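# Set the clear bottle upright on the white plate

## Task

Get the clear bottle standing upright on the white plate without disturbing anything else, and finish with neither gripper touching the case, the amber bottle or the clear bottle.

## Robot and tools

ROBOT. Two arms, left_arm and right_arm, each ending in a two-finger gripper. The fingers extend along the gripper's +z axis and close along its y axis. end_effector_position is the spot between the finger pads, roughly 1 cm short of the fingertips. Grippers can rest a centimetre or more away from a commanded pose in free air because of friction and weight, so a small offset does not mean contact. Reported positions and orientations may be off by a few centimetres, more at long reach.

FRAME. All poses use one scene frame: origin at table-top height, halfway between the two arms' nominal bases; +x points out over the table, +z up, and left_arm sits on the +y side. Camera image sides do not follow the arm names. A BASES line, if shown, gives the true base locations. Orientations are quaternions written w first.

ROW FORMAT. Every motion command uses rows of 16 numbers, always covering both arms: left_arm x, y, z (metres), qw, qx, qy, qz, opening, then the same eight for right_arm. These are absolute targets in the scene frame, not offsets. Opening runs from -1 (closed) to +1 (fully open, 0.094 m). To hold an arm still, repeat its last reported pose and quaternion with the wanted opening in every row; to keep a gripper's orientation, keep resending the same quaternion rather than copying a drifted reading. Each control step the controller limits the commanded pose to within 100 mm and 20 degrees of the measured one.

TOOLS.
execute_actions(actions, cameras): actions holds at most one item. An empty list just reports the state (with pictures). An item with rows (1 to 15 rows) and steps (3 to 15, default 15, each step 1/30 s) plays one row per step, repeating the final row. An item with only steps (up to 300) is a wait counted from the previous result, including your reply time. A call is rejected outright if any target lies more than 0.6 m from that arm's last reported position along any gripper axis. Pictures arrive only for an empty list or if cameras asks.
move(target, speed, blend, blocking, cameras): target is one 16-number row or a list of up to 15 rows; each gripper follows a straight line to its pose. speed is in m/s, 0.002 to 0.5 (default 0.25), rotation capped at twice that in rad/s; one value or one per target. blend (m) rounds corners between listed targets; 0 stops at each. A move runs at most 10 s. blocking=false returns about 0.5 s in. Paths ignore obstacles and the other arm. Openings in the first row are sent at the start; openings in later rows are applied after the arms stop there. The extra 'move:' line reports how it ended (done, off_target, moving, held, fault) and which limits acted: limits=paced means poses were clipped, limits=held means a check withheld steps. done means within 10 mm and 2 degrees at rest; neither done nor off_target says anything about contact.
wait(seconds): 0 to 10 s, sends nothing new; ends early if a running move finishes.
stop(): brakes a running move; needs braking distance; fingers keep moving.
zoom_image(camera, region): region [x0, y0, x1, y1] in pixels of that camera's latest image, at most 504 by 504.
finished_scene(scene): ends the current scene (this one is scene 1); irreversible. A later task arrives in its result.
All camera arguments take names from cam_high, cam_low, cam_left_wrist, cam_right_wrist (each 672x504), ["all"], or []. An unknown name invalidates the call.

RESULTS. Each arm shows end_effector_position, end_effector_quat_wxyz, Hand target (the pose currently being driven to), Joint positions (last value = finger gap in metres), Joint velocities ('within noise' means essentially still), joint torques (include gravity, have offsets; values 3 and 4 wrap at ±28 N m), grip_measured (same scale as opening; reads up to about 1.6 mm wide when empty and a few mm under the part's width when squeezing) and grip_effort_nm (motor effort, negative closing; not a pad force). Camera calibration lines give K, distortion and T_world_to_cam, useful for projecting scene points into images; fixed cameras may have shifted slightly. MOTOR HOT warns of heating; an OVER-TEMPERATURE FAULT drops that arm for 30 to 60 s or more.

TIMING. The simulation runs while you think and write; the first robot call starts the clock. The last 3 steps of an action run after its result is returned.

CAUTIONS. Never let anything leave the table. Do not release a part that is still moving or drop it. Approach and place slowly: faster motion and targets set deeper past contact hit and press harder. Keep the grippers, wrist cameras and arms away from each other; the clearance check does not protect gripper against gripper. Route paths around each arm's own base rather than near it, and avoid small wrist moves near the first joint's axis, which can flip the shoulder. Close slowly on the bottle and open well above grip_measured to let go. Avoid long holds with a stretched arm or pushing at unreachable poses, which heats the motors. Brief external tugs on held parts or nudges to loose objects may occur.

Each tool is called after "Emit:" as name(argument=value, ...) on one line, values as JSON.

## Session

Emit:
execute_actions(actions=[], cameras=["all"])

Scene clock: 0.00 s of 4110.00 s.
left_arm: end_effector_position=(+0.8557, +0.2927, +0.3181) grip_measured=+1.000 grip_effort_nm=n/a end_effector_quat_wxyz=(+0.606, +0.311, +0.725, +0.108) | right_arm: end_effector_position=(+0.2796, -0.7614, +0.3957) grip_measured=+1.000 grip_effort_nm=n/a end_effector_quat_wxyz=(+0.666, +0.334, +0.582, -0.327)
Joint positions: left_arm=[0.126 1.962 1.694 0.006 0.352 0.673 0.094] | right_arm=[-0.877 1.101 0.693 0.509 0.083 0.056 0.094]
Joint velocities: within noise
Joint torques (N m): no reading
Motor temperatures (°C): left_arm=[29 27 30 28 30 25 29] | right_arm=[28 30 29 28 29 27 28]
Heat: left arm: hottest elbow 30 °C; right arm: hottest shoulder 30 °C.
Hand target: left_arm +0.8592, +0.2932, +0.3460; +0.621, +0.310, +0.710, +0.117 | right_arm +0.2816, -0.7639, +0.4146; +0.676, +0.329, +0.570, -0.331

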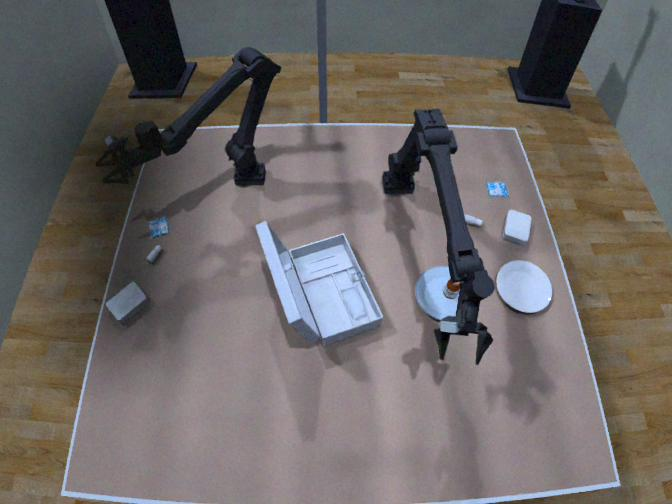

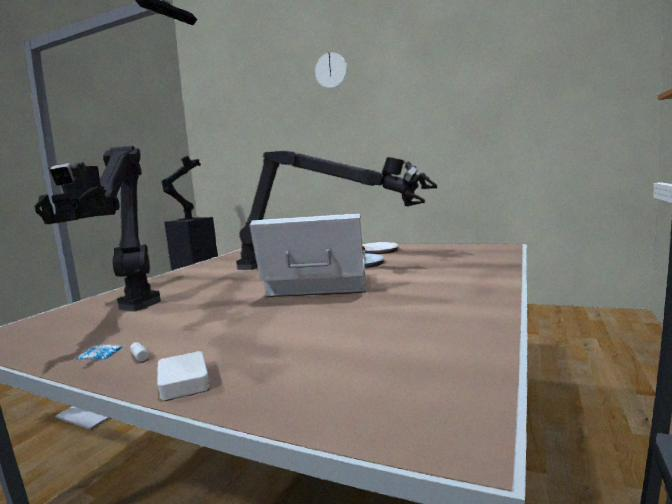

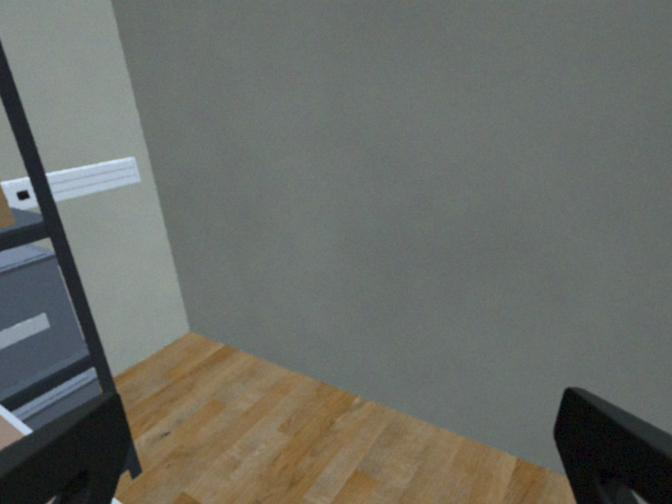

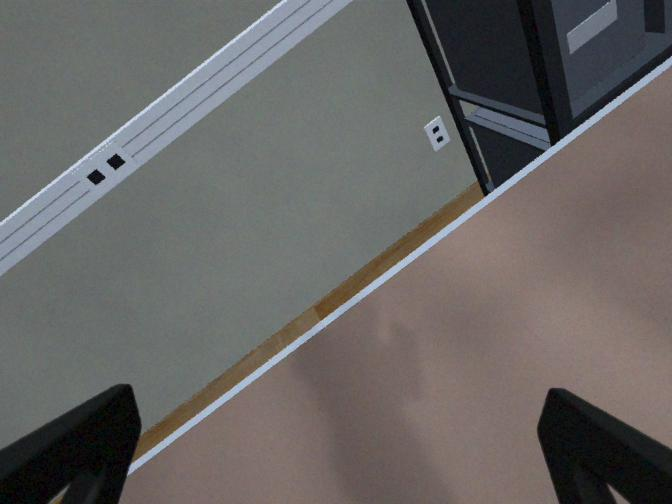

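Emit:
zoom_image(camera="cam_high", region=[400, 160, 570, 330])

Emit:
zoom_image(camera="cam_high", region=[250, 220, 390, 350])

Emit:
zoom_image(camera="cam_high", region=[90, 200, 210, 340])

Scaled by 2.965 from the camera's 672x504 image, which has a finer 960x720 frame.

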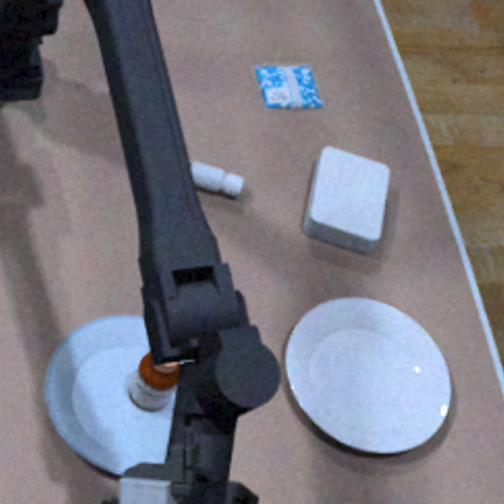

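Scaled by 3.600 from the camera's 672x504 image, which has a finer 960x720 frame.

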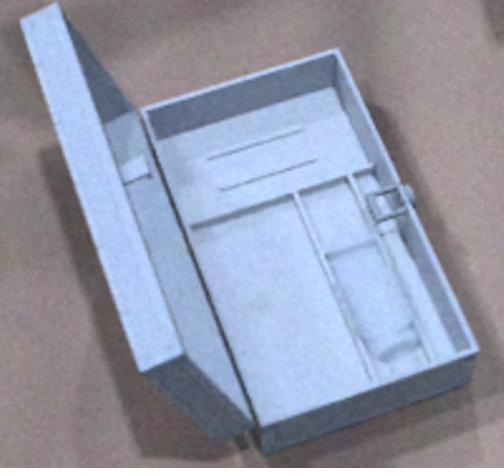

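Scaled by 3.600 from the camera's 672x504 image, which has a finer 960x720 frame.

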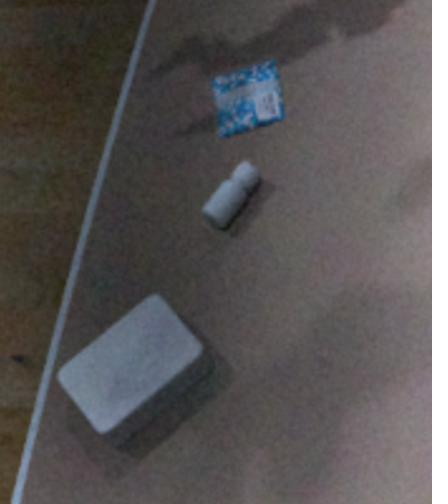

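Emit:
move(target=[0.57,0.045,0.26,0,-0.2334,0.9724,0,1,0.2796,-0.7614,0.3957,0.666,0.334,0.582,-0.327,1], speed=0.5, cameras=["cam_high","cam_left_wrist"])

Emit:
zoom_image(camera="cam_left_wrist", region=[170, 150, 500, 450])

Scene clock: 3.37 s of 4110.00 s.
left_arm: end_effector_position=(+0.5583, +0.0531, +0.2386) grip_measured=+1.000 grip_effort_nm=-0.017 end_effector_quat_wxyz=(-0.020, -0.230, +0.973, +0.014) | right_arm: end_effector_position=(+0.2796, -0.7614, +0.3957) grip_measured=+1.000 grip_effort_nm=0.012 end_effector_quat_wxyz=(+0.666, +0.334, +0.582, -0.327)
Joint positions: left_arm=[-0.351 1.848 1.801 -1.572 -0.002 -0.806 0.094] | right_arm=[-0.877 1.101 0.693 0.509 0.083 0.056 0.094]
Joint velocities: within noise
Joint torques (N m): left_arm=[-1.03 -19.6 12.81 -0.02 0.03 -0.03] | right_arm=[0.38 -4.07 11.29 2.52 -0.08 0.03]
Motor temperatures (°C): left_arm=[29 28 31 28 30 25 29] | right_arm=[28 30 30 28 29 27 28]
Heat: left arm: hottest elbow 31 °C; right arm: hottest shoulder 30 °C.
Hand target: left_arm +0.5688, +0.0453, +0.2600; +0.000, -0.233, +0.972, +0.000 | right_arm +0.2796, -0.7614, +0.3956; +0.666, +0.334, +0.582, -0.327
Off the commanded pose: left_arm 0.026 m, 3 deg | right_arm 0.000 m, 0 deg.
Kept back: nothing.
move: off_target (left_arm)
camera_calibration:
cam_left_wrist: T_world_to_cam=[[0.45485, -0.889129, -0.0506136, -0.192173], [-0.794193, -0.430686, 0.42868, 0.405274], [-0.402951, -0.154788, -0.902037, 0.534444], [0, 0, 0, 1]] pos_world=[0.62463, 0.0864044, 0.298629]
Images, in order (width x height): cam_high 672x504, cam_left_wrist 672x504.

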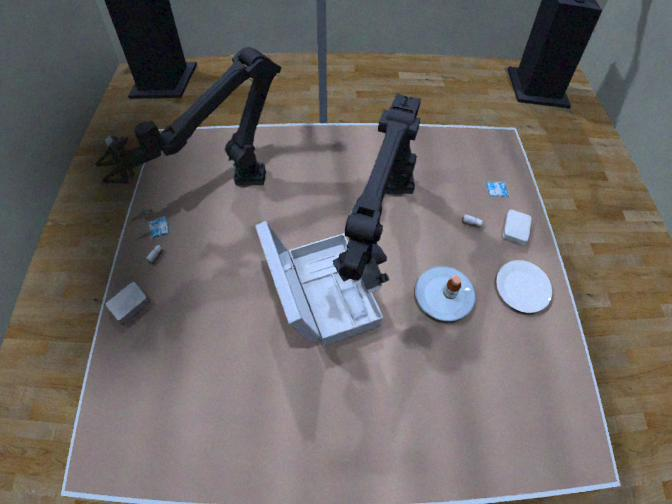

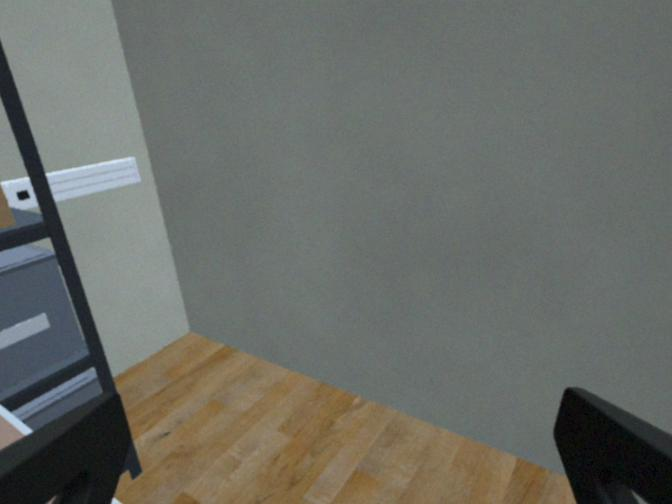

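Scaled by 1.527 from the camera's 672x504 image, which has a finer 960x720 frame.

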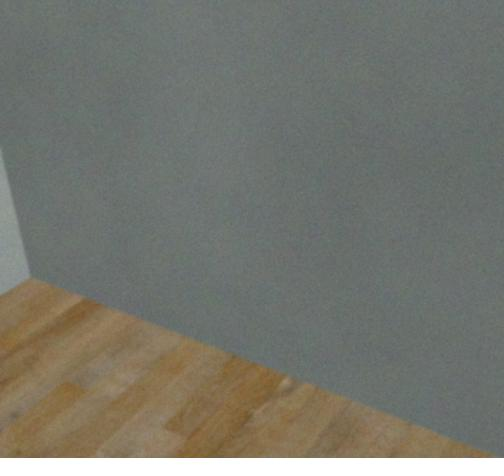

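Emit:
execute_actions(actions=[], cameras=["cam_left_wrist"])

Emit:
zoom_image(camera="cam_high", region=[320, 240, 390, 340])

Emit:
zoom_image(camera="cam_high", region=[400, 190, 570, 330])

Scene clock: 3.47 s of 4110.00 s.
left_arm: end_effector_position=(+0.5582, +0.0532, +0.2386) grip_measured=+1.000 grip_effort_nm=-0.007 end_effector_quat_wxyz=(-0.020, -0.230, +0.973, +0.014) | right_arm: end_effector_position=(+0.2796, -0.7614, +0.3957) grip_measured=+1.000 grip_effort_nm=0.007 end_effector_quat_wxyz=(+0.666, +0.334, +0.582, -0.327)
Joint positions: left_arm=[-0.351 1.848 1.801 -1.572 -0.002 -0.808 0.094] | right_arm=[-0.877 1.101 0.693 0.509 0.083 0.056 0.094]
Joint velocities: within noise
Joint torques (N m): left_arm=[-1.08 -19.6 12.81 -0.06 0.03 0.01] | right_arm=[0.38 -4.01 11.28 2.54 -0.08 0.04]
Motor temperatures (°C): left_arm=[29 28 31 28 30 25 29] | right_arm=[28 30 30 28 29 27 28]
Heat: left arm: hottest elbow 31 °C; right arm: hottest shoulder 30 °C.
Hand target: left_arm +0.5688, +0.0454, +0.2600; +0.000, -0.233, +0.972, +0.000 | right_arm +0.2796, -0.7614, +0.3956; +0.666, +0.334, +0.582, -0.327
Off the commanded pose: left_arm 0.026 m, 3 deg | right_arm 0.000 m, 0 deg.
Steps of this call (1-3: nothing new was sent). Readings (end_effector_position of left_arm | right_arm):
1: (+0.5582, +0.0532, +0.2386) | (+0.2796, -0.7614, +0.3957)
2: (+0.5582, +0.0532, +0.2386) | (+0.2796, -0.7614, +0.3957)
3: the state above
camera_calibration:
cam_left_wrist: T_world_to_cam=[[0.456187, -0.888425, -0.0509394, -0.192811], [-0.793393, -0.43198, 0.42886, 0.404795], [-0.403014, -0.155225, -0.901934, 0.534451], [0, 0, 0, 1]] pos_world=[0.624511, 0.0865253, 0.298618]
Images, in order (width x height): cam_left_wrist 672x504.

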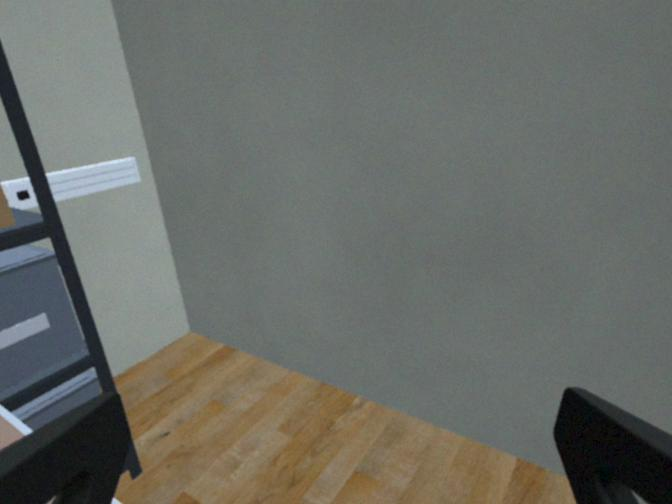

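This scene's latest camera images include none from cam_high. They are from: cam_left_wrist. cam_high's image comes with the result of a call that names it in "cameras".

This scene's latest camera images include none from cam_high. They are from: cam_left_wrist. cam_high's image comes with the result of a call that names it in "cameras".

Emit:
move(target=[0.4,0.4,0.28,0,-0.2334,0.9724,0,1,0.5,0.02,0.36,0,-0.2334,0.9724,0,1], speed=0.5, cameras=["cam_high","cam_right_wrist","cam_low"])

Emit:
zoom_image(camera="cam_right_wrist", region=[170, 100, 500, 430])

Scene clock: 6.53 s of 4110.00 s.
left_arm: end_effector_position=(+0.4038, +0.4014, +0.2744) grip_measured=+1.000 grip_effort_nm=-0.012 end_effector_quat_wxyz=(-0.004, -0.239, +0.971, +0.000) | right_arm: end_effector_position=(+0.4947, +0.0202, +0.3317) grip_measured=+1.000 grip_effort_nm=-0.002 end_effector_quat_wxyz=(+0.077, -0.230, +0.970, +0.032)
Joint positions: left_arm=[0.396 1.405 1.351 -1.523 -0.002 -0.078 0.094] | right_arm=[0.648 1.973 2.232 -1.663 0.001 0.163 0.094]
Joint velocities: within noise
Joint torques (N m): left_arm=[-0.5 -13.86 8.25 0.12 0.07 0.2] | right_arm=[-0.03 -17.08 15.5 0.75 -0.07 -0.05]
Motor temperatures (°C): left_arm=[29 28 31 28 30 25 29] | right_arm=[28 31 31 28 29 27 28]
Heat: left arm: hottest elbow 31 °C; right arm: hottest shoulder 31 °C.
Hand target: left_arm +0.4001, +0.4000, +0.2800; +0.000, -0.234, +0.972, +0.000 | right_arm +0.4987, +0.0191, +0.3591; +0.100, -0.232, +0.967, +0.041
Off the commanded pose: left_arm 0.007 m, 1 deg | right_arm 0.029 m, 10 deg.
joint sent to its limit (right arm) — joint 4 (wrist pitch), lower limit.
Kept back: nothing.
move: off_target (right_arm)
camera_calibration:
cam_right_wrist: T_world_to_cam=[[0.45048, -0.892543, -0.0208331, -0.196606], [-0.857994, -0.439258, 0.266268, 0.383562], [-0.246807, -0.102074, -0.963674, 0.533634], [0, 0, 0, 1]] pos_world=[0.549366, 0.0474729, 0.408022]
Images, in order (width x height): cam_high 672x504, cam_low 672x504, cam_right_wrist 672x504.

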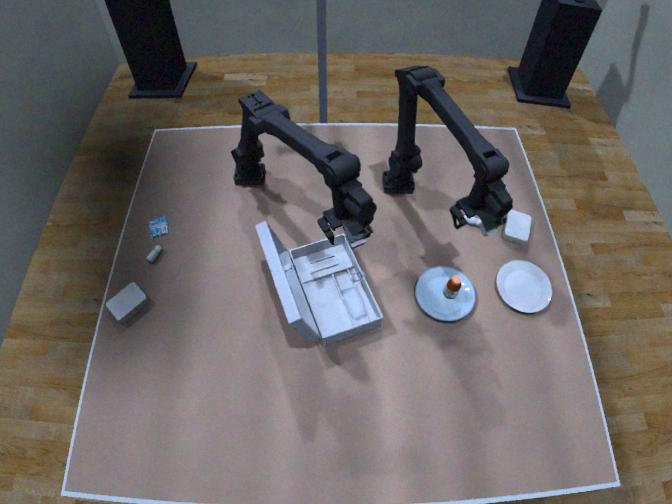

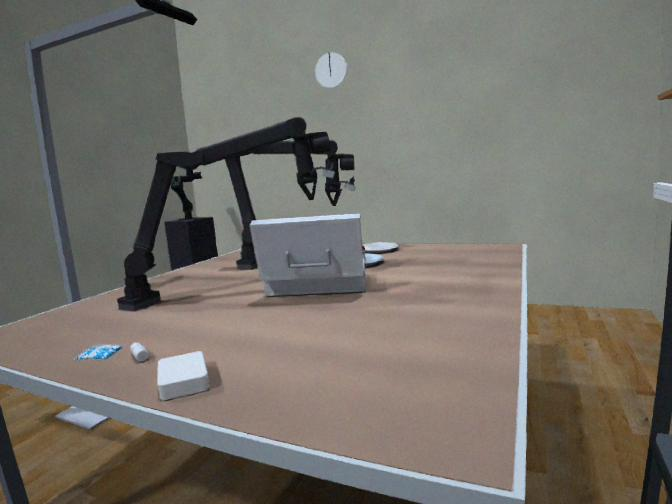

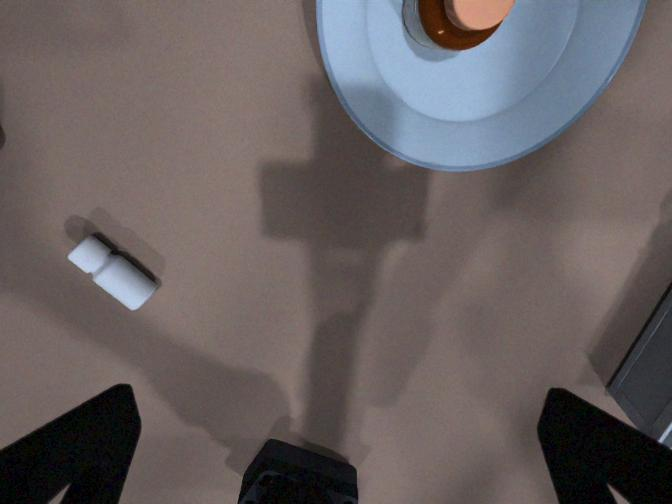

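Scaled by 1.527 from the camera's 672x504 image, which has a finer 960x720 frame.

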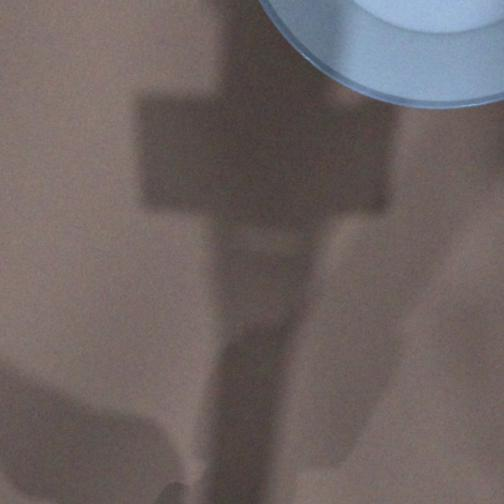

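Emit:
execute_actions(actions=[], cameras=["cam_left_wrist"])

Emit:
zoom_image(camera="cam_left_wrist", region=[170, 0, 600, 300])

Scene clock: 6.67 s of 4110.00 s.
left_arm: end_effector_position=(+0.4038, +0.4014, +0.2744) grip_measured=+1.000 grip_effort_nm=-0.007 end_effector_quat_wxyz=(-0.004, -0.238, +0.971, +0.000) | right_arm: end_effector_position=(+0.4947, +0.0202, +0.3317) grip_measured=+1.000 grip_effort_nm=-0.002 end_effector_quat_wxyz=(+0.077, -0.231, +0.969, +0.032)
Joint positions: left_arm=[0.396 1.405 1.351 -1.523 -0.002 -0.077 0.094] | right_arm=[0.648 1.973 2.232 -1.663 0.001 0.162 0.094]
Joint velocities: within noise
Joint torques (N m): left_arm=[-0.38 -13.8 8.23 0.16 0.07 0.23] | right_arm=[-0.03 -17.14 15.56 0.75 -0.07 -0.03]
Motor temperatures (°C): left_arm=[29 28 31 28 30 25 29] | right_arm=[28 31 31 28 29 27 28]
Heat: left arm: hottest elbow 31 °C; right arm: hottest shoulder 31 °C.
Hand target: left_arm +0.4001, +0.4000, +0.2800; +0.000, -0.234, +0.972, +0.000 | right_arm +0.4987, +0.0191, +0.3591; +0.100, -0.232, +0.967, +0.041
Off the commanded pose: left_arm 0.007 m, 1 deg | right_arm 0.029 m, 10 deg.
Steps of this call (1-4: nothing new was sent). Readings (end_effector_position of left_arm | right_arm):
1: (+0.4038, +0.4014, +0.2744) | (+0.4947, +0.0202, +0.3317)
2: (+0.4038, +0.4014, +0.2744) | (+0.4947, +0.0202, +0.3317)
4: the state above
camera_calibration:
cam_left_wrist: T_world_to_cam=[[0.472092, -0.881385, -0.0170038, 0.170247], [-0.801936, -0.437388, 0.406928, 0.42901], [-0.366098, -0.178472, -0.913302, 0.556038], [0, 0, 0, 1]] pos_world=[0.46723, 0.436934, 0.336149]
Images, in order (width x height): cam_left_wrist 672x504.

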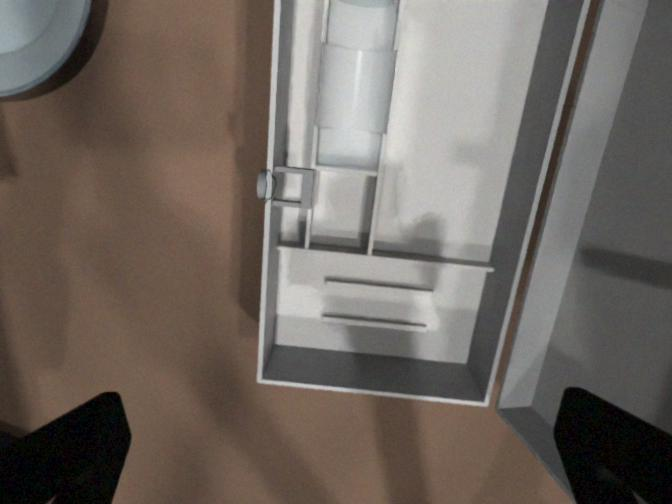

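Scaled by 1.172 from the camera's 672x504 image, which has a finer 960x720 frame.

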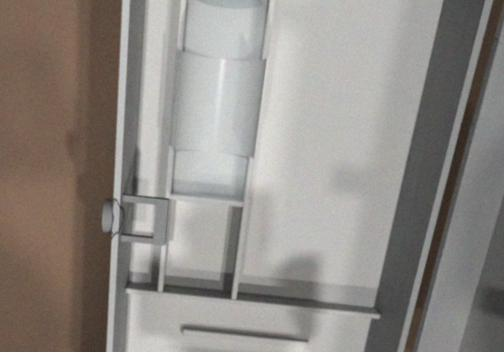

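Emit:
move(target=[0.58,0.06,0.26,0,-0.2334,0.9724,0,1,0.2796,-0.65,0.3957,0.666,0.334,0.582,-0.327,1], speed=0.5, cameras=["cam_high","cam_right_wrist"])

Emit:
zoom_image(camera="cam_right_wrist", region=[170, 50, 500, 350])

Scene clock: 9.53 s of 4110.00 s.
left_arm: end_effector_position=(+0.5670, +0.0652, +0.2375) grip_measured=+1.000 grip_effort_nm=-0.002 end_effector_quat_wxyz=(-0.022, -0.228, +0.973, +0.012) | right_arm: end_effector_position=(+0.2797, -0.6525, +0.3875) grip_measured=+1.000 grip_effort_nm=-0.012 end_effector_quat_wxyz=(+0.653, +0.335, +0.594, -0.331)
Joint positions: left_arm=[-0.325 1.862 1.819 -1.578 0.002 -0.777 0.094] | right_arm=[-0.608 0.841 0.543 0.374 0.355 0.018 0.094]
Joint velocities: within noise
Joint torques (N m): left_arm=[-0.91 -19.9 12.86 -0.01 -0.11 -0.03] | right_arm=[0.62 -1.26 11.67 3.44 -0.14 0.14]
Motor temperatures (°C): left_arm=[29 28 32 28 30 25 29] | right_arm=[28 31 32 28 29 27 28]
Heat: left arm: hottest elbow 32 °C; right arm: hottest elbow 32 °C.
Hand target: left_arm +0.5788, +0.0604, +0.2601; +0.000, -0.233, +0.972, -0.001 | right_arm +0.2795, -0.6500, +0.3956; +0.666, +0.334, +0.582, -0.327
Off the commanded pose: left_arm 0.026 m, 3 deg | right_arm 0.009 m, 2 deg.
Kept back: nothing.
move: off_target (left_arm)
camera_calibration:
cam_right_wrist: T_world_to_cam=[[-0.832053, -0.552842, -0.0453237, -0.109187], [-0.161696, 0.319895, -0.933553, 0.654217], [0.530606, -0.769437, -0.355562, -0.422869], [0, 0, 0, 1]] pos_world=[0.239311, -0.595015, 0.455442]
Images, in order (width x height): cam_high 672x504, cam_right_wrist 672x504.

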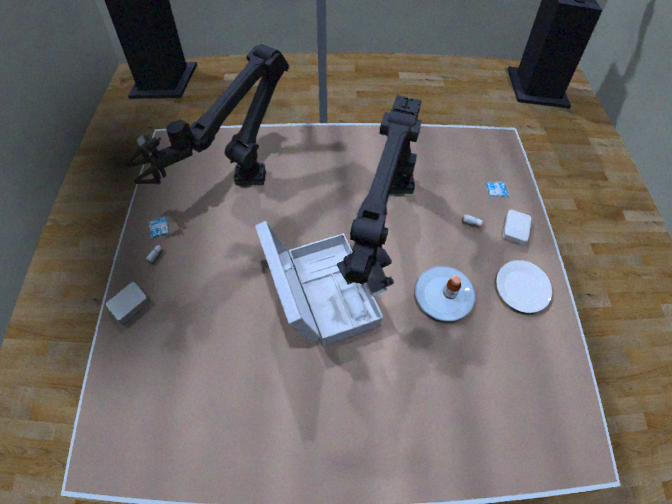

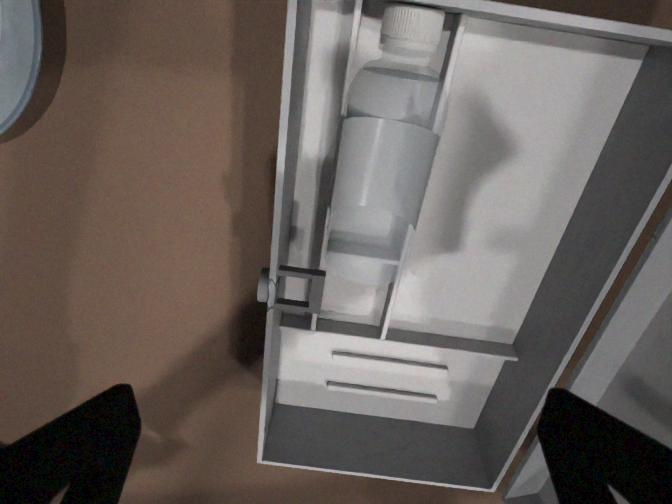

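Scaled by 1.527 from the camera's 672x504 image, which has a finer 960x720 frame.

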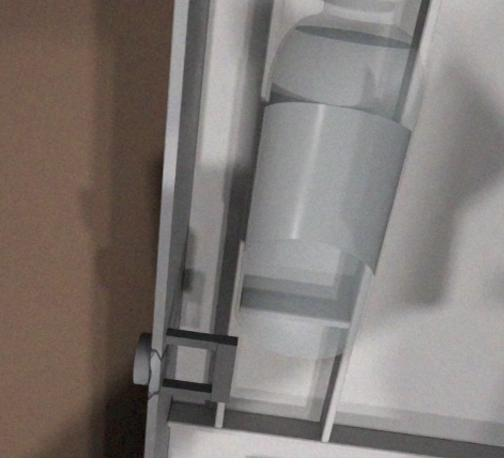

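Emit:
move(target=[0.588,0.043,0.16,0,-0.16,0.987,0,0.45,0.2796,-0.65,0.3957,0.666,0.334,0.582,-0.327,1], speed=0.3, cameras=["cam_low","cam_high","cam_right_wrist"])

Emit:
zoom_image(camera="cam_high", region=[310, 220, 410, 340])

Scene clock: 11.20 s of 4110.00 s.
left_arm: end_effector_position=(+0.5849, +0.0504, +0.1458) grip_measured=+0.453 grip_effort_nm=-0.164 end_effector_quat_wxyz=(-0.017, -0.171, +0.985, +0.008) | right_arm: end_effector_position=(+0.2796, -0.6525, +0.3876) grip_measured=+1.000 grip_effort_nm=-0.012 end_effector_quat_wxyz=(+0.653, +0.335, +0.593, -0.330)
Joint positions: left_arm=[-0.339 1.95 1.708 -1.366 0.002 -0.675 0.068] | right_arm=[-0.608 0.841 0.543 0.374 0.355 0.019 0.094]
Joint velocities: within noise
Joint torques (N m): left_arm=[-1.32 -22.42 8.64 0.8 -0.12 0.2] | right_arm=[0.67 -1.2 11.66 3.44 -0.13 0.12]
Motor temperatures (°C): left_arm=[29 29 33 28 30 25 29] | right_arm=[28 31 32 28 29 27 28]
Heat: left arm: hottest elbow 33 °C; right arm: hottest elbow 32 °C.
Hand target: left_arm +0.5877, +0.0430, +0.1600; +0.000, -0.160, +0.987, +0.000 | right_arm +0.2795, -0.6500, +0.3957; +0.666, +0.334, +0.582, -0.327
Off the commanded pose: left_arm 0.016 m, 2 deg | right_arm 0.008 m, 2 deg.
Kept back: nothing.
move: off_target (left_arm)
camera_calibration:
cam_right_wrist: T_world_to_cam=[[-0.83198, -0.552878, -0.0462174, -0.108883], [-0.160833, 0.320072, -0.933642, 0.654207], [0.530983, -0.769337, -0.355215, -0.423006], [0, 0, 0, 1]] pos_world=[0.239239, -0.595027, 0.455505]
Images, in order (width x height): cam_high 672x504, cam_low 672x504, cam_right_wrist 672x504.

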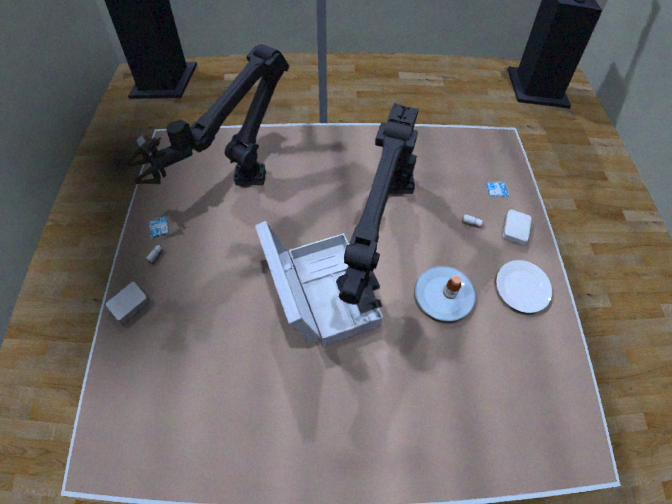

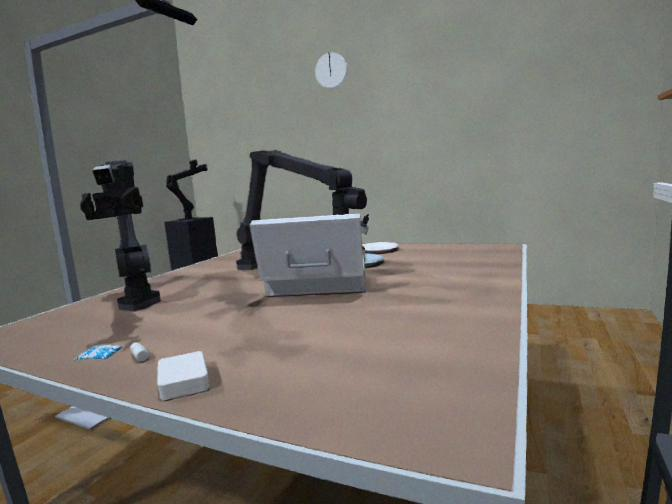

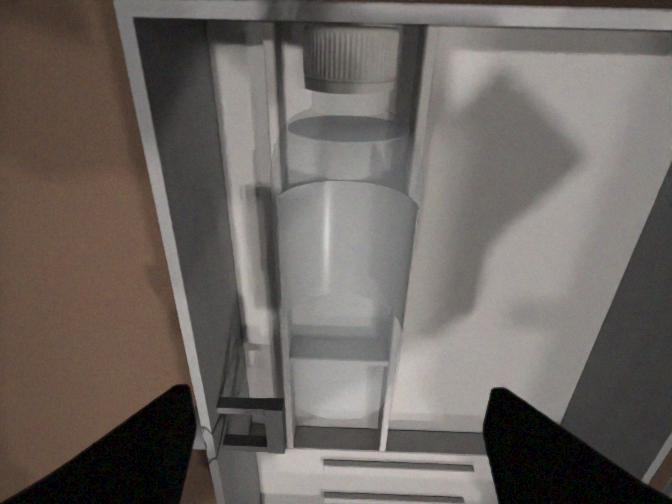

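Scaled by 4.200 from the camera's 672x504 image, which has a finer 960x720 frame.

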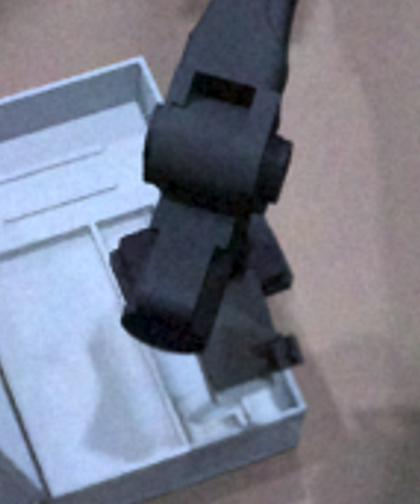

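Emit:
move(target=[0.594,0.043,0.062,0,-0.155,0.988,0,0.42,0.2796,-0.65,0.3957,0.666,0.334,0.582,-0.327,1], speed=0.12, cameras=["cam_right_wrist"])

Scene clock: 12.77 s of 4110.00 s.
left_arm: end_effector_position=(+0.5914, +0.0481, +0.0579) grip_measured=+0.423 grip_effort_nm=-0.154 end_effector_quat_wxyz=(-0.009, -0.164, +0.986, +0.004) | right_arm: end_effector_position=(+0.2796, -0.6525, +0.3876) grip_measured=+1.000 grip_effort_nm=-0.002 end_effector_quat_wxyz=(+0.653, +0.335, +0.593, -0.330)
Joint positions: left_arm=[-0.339 2.034 1.598 -1.154 0.002 -0.66 0.067] | right_arm=[-0.608 0.841 0.543 0.374 0.355 0.019 0.094]
Joint velocities: within noise
Joint torques (N m): left_arm=[-1.2 -21.95 7.68 0.84 -0.12 0.22] | right_arm=[0.62 -1.26 11.67 3.44 -0.13 0.12]
Motor temperatures (°C): left_arm=[29 29 33 28 30 25 29] | right_arm=[28 31 32 28 29 27 28]
Heat: left arm: hottest elbow 33 °C; right arm: hottest elbow 32 °C.
Hand target: left_arm +0.5940, +0.0429, +0.0621; +0.000, -0.155, +0.988, +0.000 | right_arm +0.2795, -0.6500, +0.3957; +0.666, +0.334, +0.582, -0.327
Off the commanded pose: left_arm 0.007 m, 1 deg | right_arm 0.008 m, 2 deg.
Kept back: nothing.
move: done
camera_calibration:
cam_right_wrist: T_world_to_cam=[[-0.83198, -0.552878, -0.0462174, -0.108883], [-0.160833, 0.320072, -0.933642, 0.654207], [0.530983, -0.769337, -0.355215, -0.423006], [0, 0, 0, 1]] pos_world=[0.239239, -0.595027, 0.455505]
Images, in order (width x height): cam_right_wrist 672x504.

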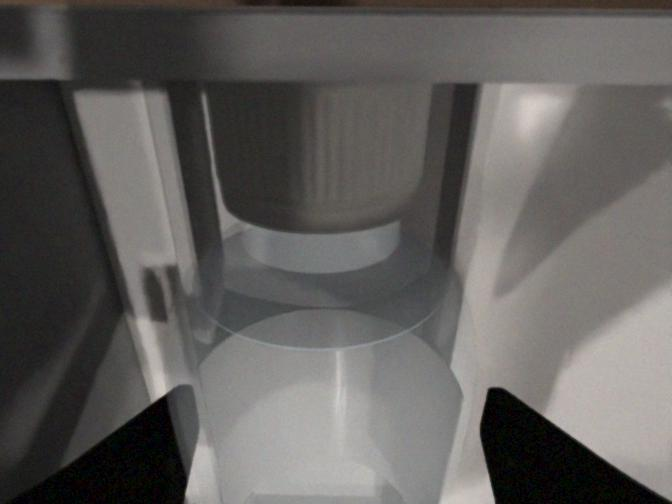

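Emit:
move(target=[[0.594,0.042,0.053,0,-0.155,0.988,0,0.42,0.2796,-0.65,0.3957,0.666,0.334,0.582,-0.327,1],[0.594,0.042,0.054,0,-0.155,0.988,0,-0.1,0.2796,-0.65,0.3957,0.666,0.334,0.582,-0.327,1]], speed=0.12, cameras=["cam_right_wrist"])

Scene clock: 14.20 s of 4110.00 s.
left_arm: end_effector_position=(+0.5927, +0.0514, +0.0556) grip_measured=+0.171 grip_effort_nm=-1.258 end_effector_quat_wxyz=(-0.004, -0.165, +0.986, +0.007) | right_arm: end_effector_position=(+0.2796, -0.6525, +0.3876) grip_measured=+1.000 grip_effort_nm=-0.012 end_effector_quat_wxyz=(+0.653, +0.335, +0.593, -0.330)
Joint positions: left_arm=[-0.336 2.033 1.591 -1.141 -0.008 -0.66 0.055] | right_arm=[-0.608 0.841 0.543 0.374 0.355 0.019 0.094]
Joint velocities: within noise
Joint torques (N m): left_arm=[-1.44 -20.89 7.68 1.05 0.3 0.2] | right_arm=[0.67 -1.26 11.67 3.45 -0.13 0.12]
Motor temperatures (°C): left_arm=[29 29 33 28 30 25 29] | right_arm=[28 31 32 28 29 27 28]
Heat: left arm: hottest elbow 33 °C; right arm: hottest elbow 32 °C.
Hand target: left_arm +0.5940, +0.0421, +0.0542; +0.000, -0.155, +0.988, +0.000 | right_arm +0.2795, -0.6500, +0.3957; +0.666, +0.334, +0.582, -0.327
Off the commanded pose: left_arm 0.010 m, 1 deg | right_arm 0.008 m, 2 deg.
Kept back: nothing.
move: done
camera_calibration:
cam_right_wrist: T_world_to_cam=[[-0.83198, -0.552878, -0.0462174, -0.108883], [-0.160833, 0.320072, -0.933642, 0.654207], [0.530983, -0.769337, -0.355215, -0.423006], [0, 0, 0, 1]] pos_world=[0.239239, -0.595027, 0.455505]
Images, in order (width x height): cam_right_wrist 672x504.

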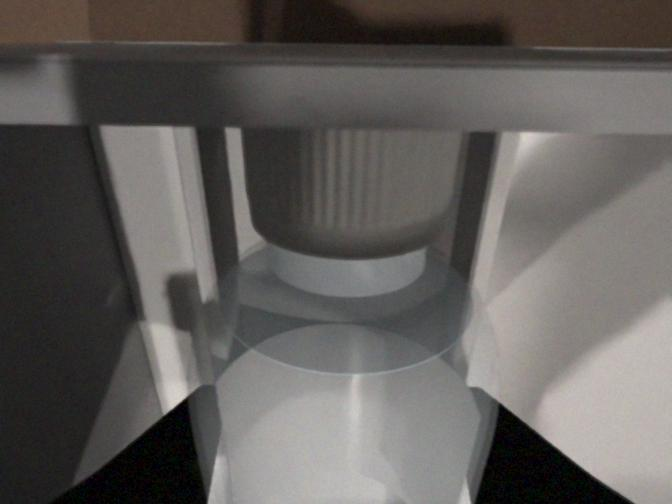

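Emit:
move(target=[[0.592,0.049,0.13,0,-0.158,0.9874,0,-0.1,0.2796,-0.65,0.3957,0.666,0.334,0.582,-0.327,1],[0.55,0.12,0.3,0,-0.158,0.9874,0,-0.1,0.2796,-0.65,0.3957,0.666,0.334,0.582,-0.327,1]], speed=[0.12,0.3], blend=0.03)

Emit:
zoom_image(camera="cam_low", region=[240, 130, 440, 290])

Scene clock: 16.27 s of 4110.00 s.
left_arm: end_effector_position=(+0.5394, +0.1222, +0.2724) grip_measured=+0.174 grip_effort_nm=-1.033 end_effector_quat_wxyz=(-0.026, -0.163, +0.986, +0.013) | right_arm: end_effector_position=(+0.2796, -0.6525, +0.3876) grip_measured=+1.000 grip_effort_nm=-0.012 end_effector_quat_wxyz=(+0.653, +0.335, +0.593, -0.330)
Joint positions: left_arm=[-0.24 1.747 1.749 -1.63 -0.005 -0.558 0.055] | right_arm=[-0.608 0.841 0.543 0.374 0.355 0.019 0.094]
Joint velocities: within noise
Joint torques (N m): left_arm=[-0.56 -18.96 12.79 -0.14 0.16 0.23] | right_arm=[0.67 -1.26 11.67 3.44 -0.13 0.12]
Motor temperatures (°C): left_arm=[29 29 34 28 30 25 29] | right_arm=[28 31 32 28 29 27 28]
Heat: left arm: hottest elbow 34 °C; right arm: hottest elbow 32 °C.
Hand target: left_arm +0.5486, +0.1204, +0.2997; +0.000, -0.158, +0.987, +0.000 | right_arm +0.2795, -0.6500, +0.3957; +0.666, +0.334, +0.582, -0.327
Off the commanded pose: left_arm 0.030 m, 3 deg | right_arm 0.008 m, 2 deg.
Kept back: nothing.
move: off_target (left_arm)
camera_calibration:
cam_left_wrist: T_world_to_cam=[[0.329026, -0.942985, -0.0502033, -0.0461243], [-0.839423, -0.316416, 0.441872, 0.412403], [-0.432563, -0.103246, -0.895672, 0.575892], [0, 0, 0, 1]] pos_world=[0.610467, 0.146455, 0.331266]
cam_right_wrist: T_world_to_cam=[[-0.83198, -0.552878, -0.0462174, -0.108883], [-0.160833, 0.320072, -0.933642, 0.654207], [0.530983, -0.769337, -0.355215, -0.423006], [0, 0, 0, 1]] pos_world=[0.239239, -0.595027, 0.455505]

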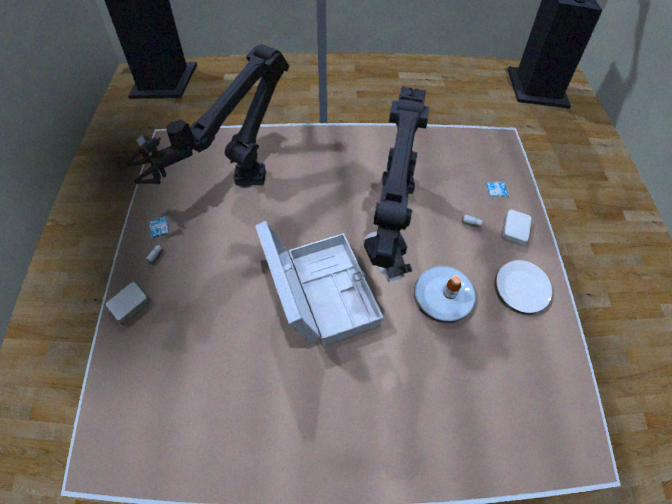

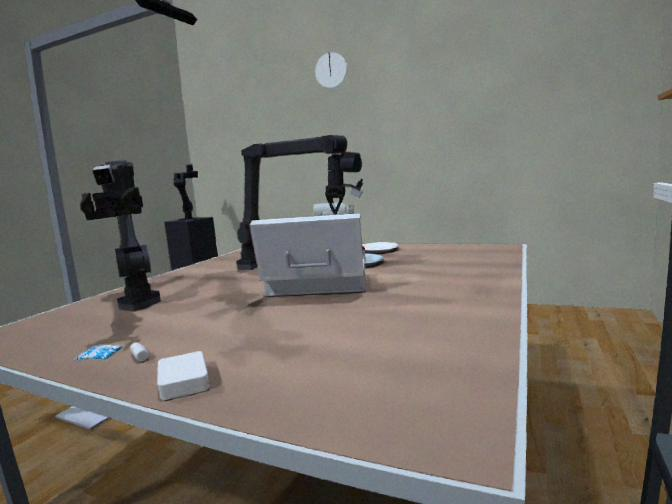

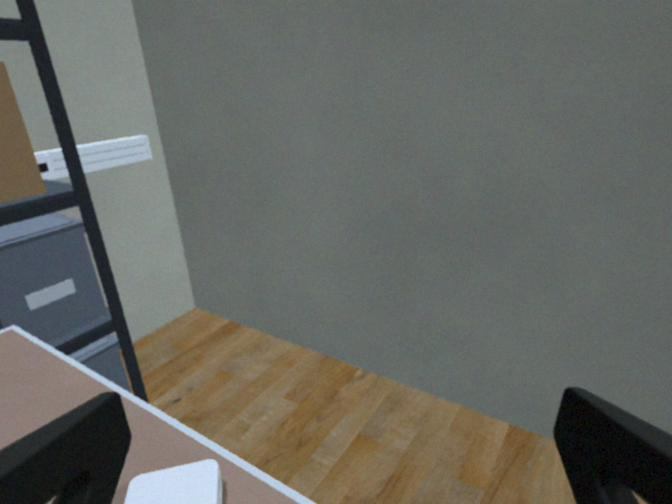

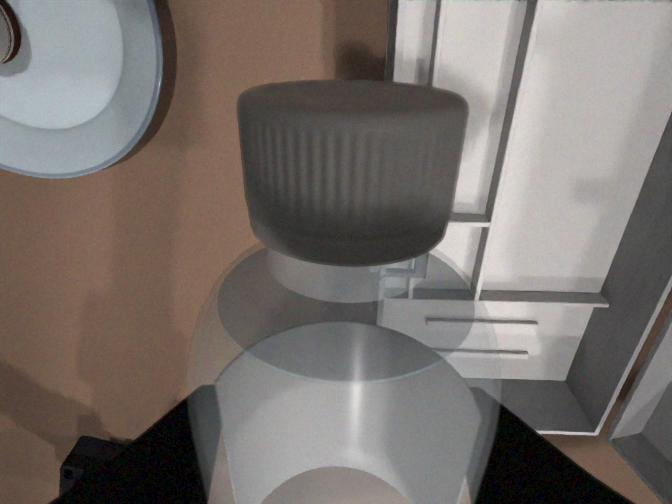

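Scaled by 2.520 from the camera's 672x504 image, which has a finer 960x720 frame.

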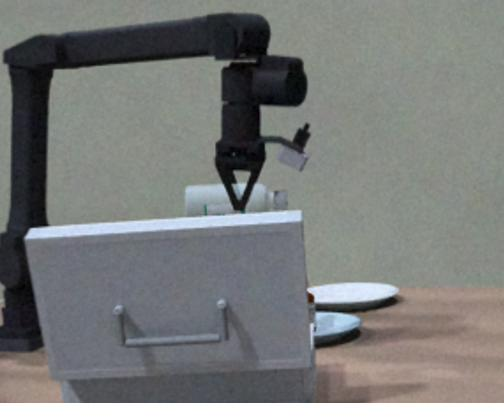

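Emit:
move(target=[[0.46,0.42,0.33,0.667,-0.2343,0.667,0.2343,-0.1,0.2796,-0.65,0.3957,0.666,0.334,0.582,-0.327,1],[0.55,0.67,0.18,0.667,-0.2343,0.667,0.2343,-0.1,0.2796,-0.65,0.3957,0.666,0.334,0.582,-0.327,1]], speed=[0.45,0.35], blend=0.05)

Emit:
zoom_image(camera="cam_high", region=[440, 180, 590, 340])

Emit:
zoom_image(camera="cam_low", region=[300, 150, 450, 290])

Scene clock: 19.83 s of 4110.00 s.
left_arm: end_effector_position=(+0.5335, +0.6576, +0.1262) grip_measured=+0.174 grip_effort_nm=-1.028 end_effector_quat_wxyz=(+0.626, -0.252, +0.705, +0.219) | right_arm: end_effector_position=(+0.2796, -0.6525, +0.3876) grip_measured=+1.000 grip_effort_nm=-0.012 end_effector_quat_wxyz=(+0.653, +0.335, +0.593, -0.330)
Joint positions: left_arm=[0.687 1.929 0.88 0.928 0.016 -0.006 0.055] | right_arm=[-0.608 0.841 0.543 0.374 0.355 0.019 0.094]
Joint velocities: within noise
Joint torques (N m): left_arm=[-0.67 -20.13 9.37 3.86 0.15 0.15] | right_arm=[0.67 -1.32 11.69 3.45 -0.13 0.12]
Motor temperatures (°C): left_arm=[29 30 34 28 30 25 29] | right_arm=[28 31 33 28 29 27 28]
Heat: left arm: hottest elbow 34 °C; right arm: hottest elbow 33 °C.
Hand target: left_arm +0.5472, +0.6677, +0.1800; +0.667, -0.234, +0.667, +0.234 | right_arm +0.2795, -0.6500, +0.3957; +0.666, +0.334, +0.582, -0.327
Off the commanded pose: left_arm 0.058 m, 7 deg | right_arm 0.008 m, 2 deg.
Kept back: nothing.
move: off_target (left_arm)
camera_calibration:
cam_left_wrist: T_world_to_cam=[[0.641637, -0.766833, 0.0163989, 0.162314], [-0.38072, -0.336977, -0.861103, 0.574711], [0.665849, 0.546272, -0.508165, -0.564242], [0, 0, 0, 1]] pos_world=[0.490357, 0.626362, 0.205496]
cam_right_wrist: T_world_to_cam=[[-0.83198, -0.552878, -0.0462174, -0.108883], [-0.160833, 0.320072, -0.933642, 0.654207], [0.530983, -0.769337, -0.355215, -0.423006], [0, 0, 0, 1]] pos_world=[0.239239, -0.595027, 0.455505]

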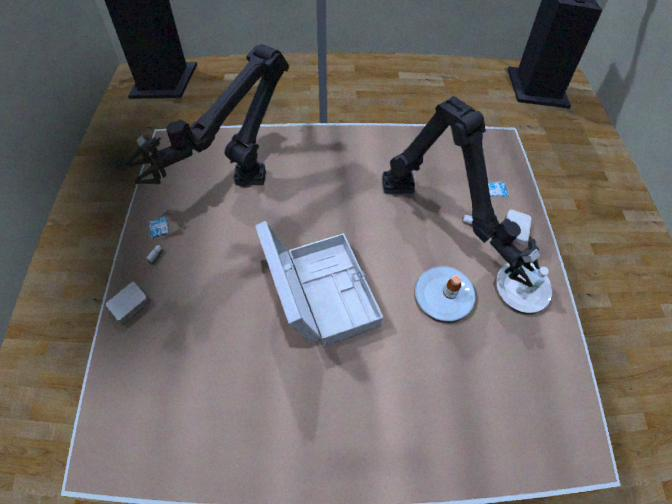

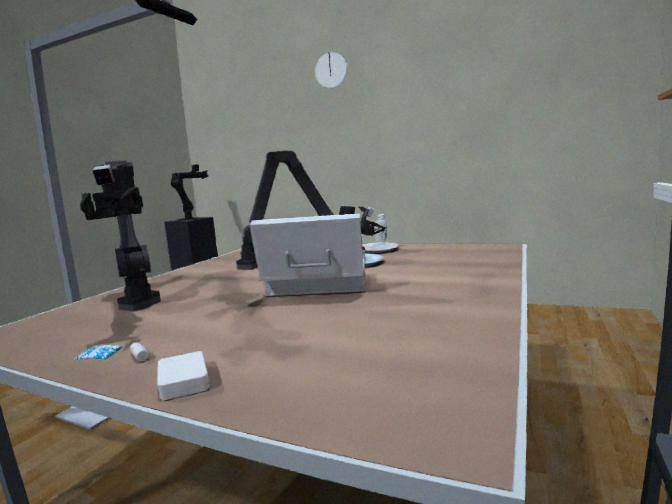

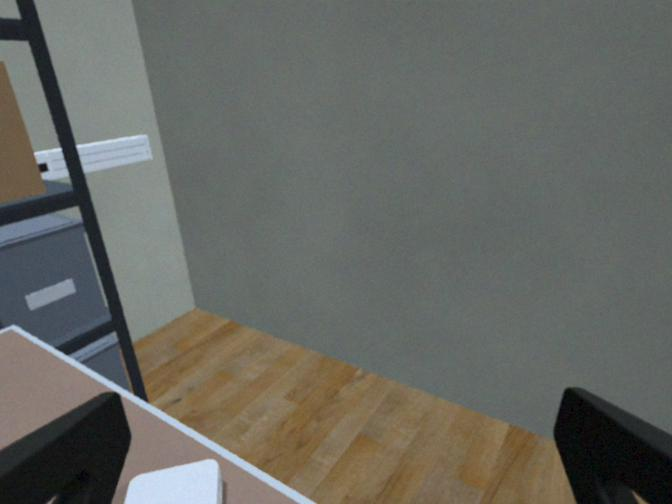

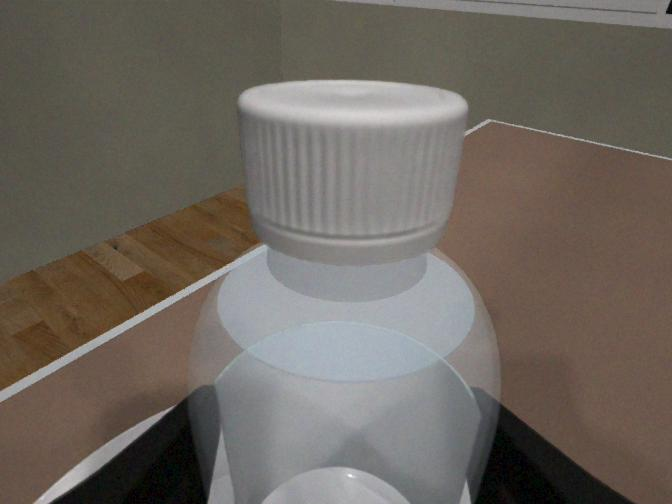

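Scaled by 3.150 from the camera's 672x504 image, which has a finer 960x720 frame.

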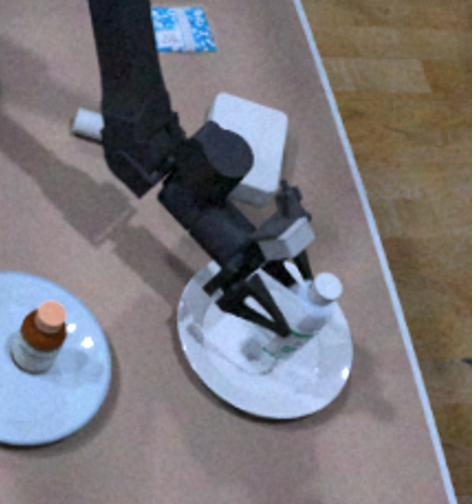

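Scaled by 3.360 from the camera's 672x504 image, which has a finer 960x720 frame.

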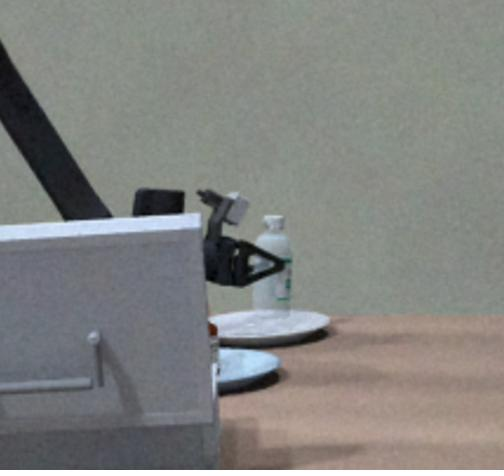

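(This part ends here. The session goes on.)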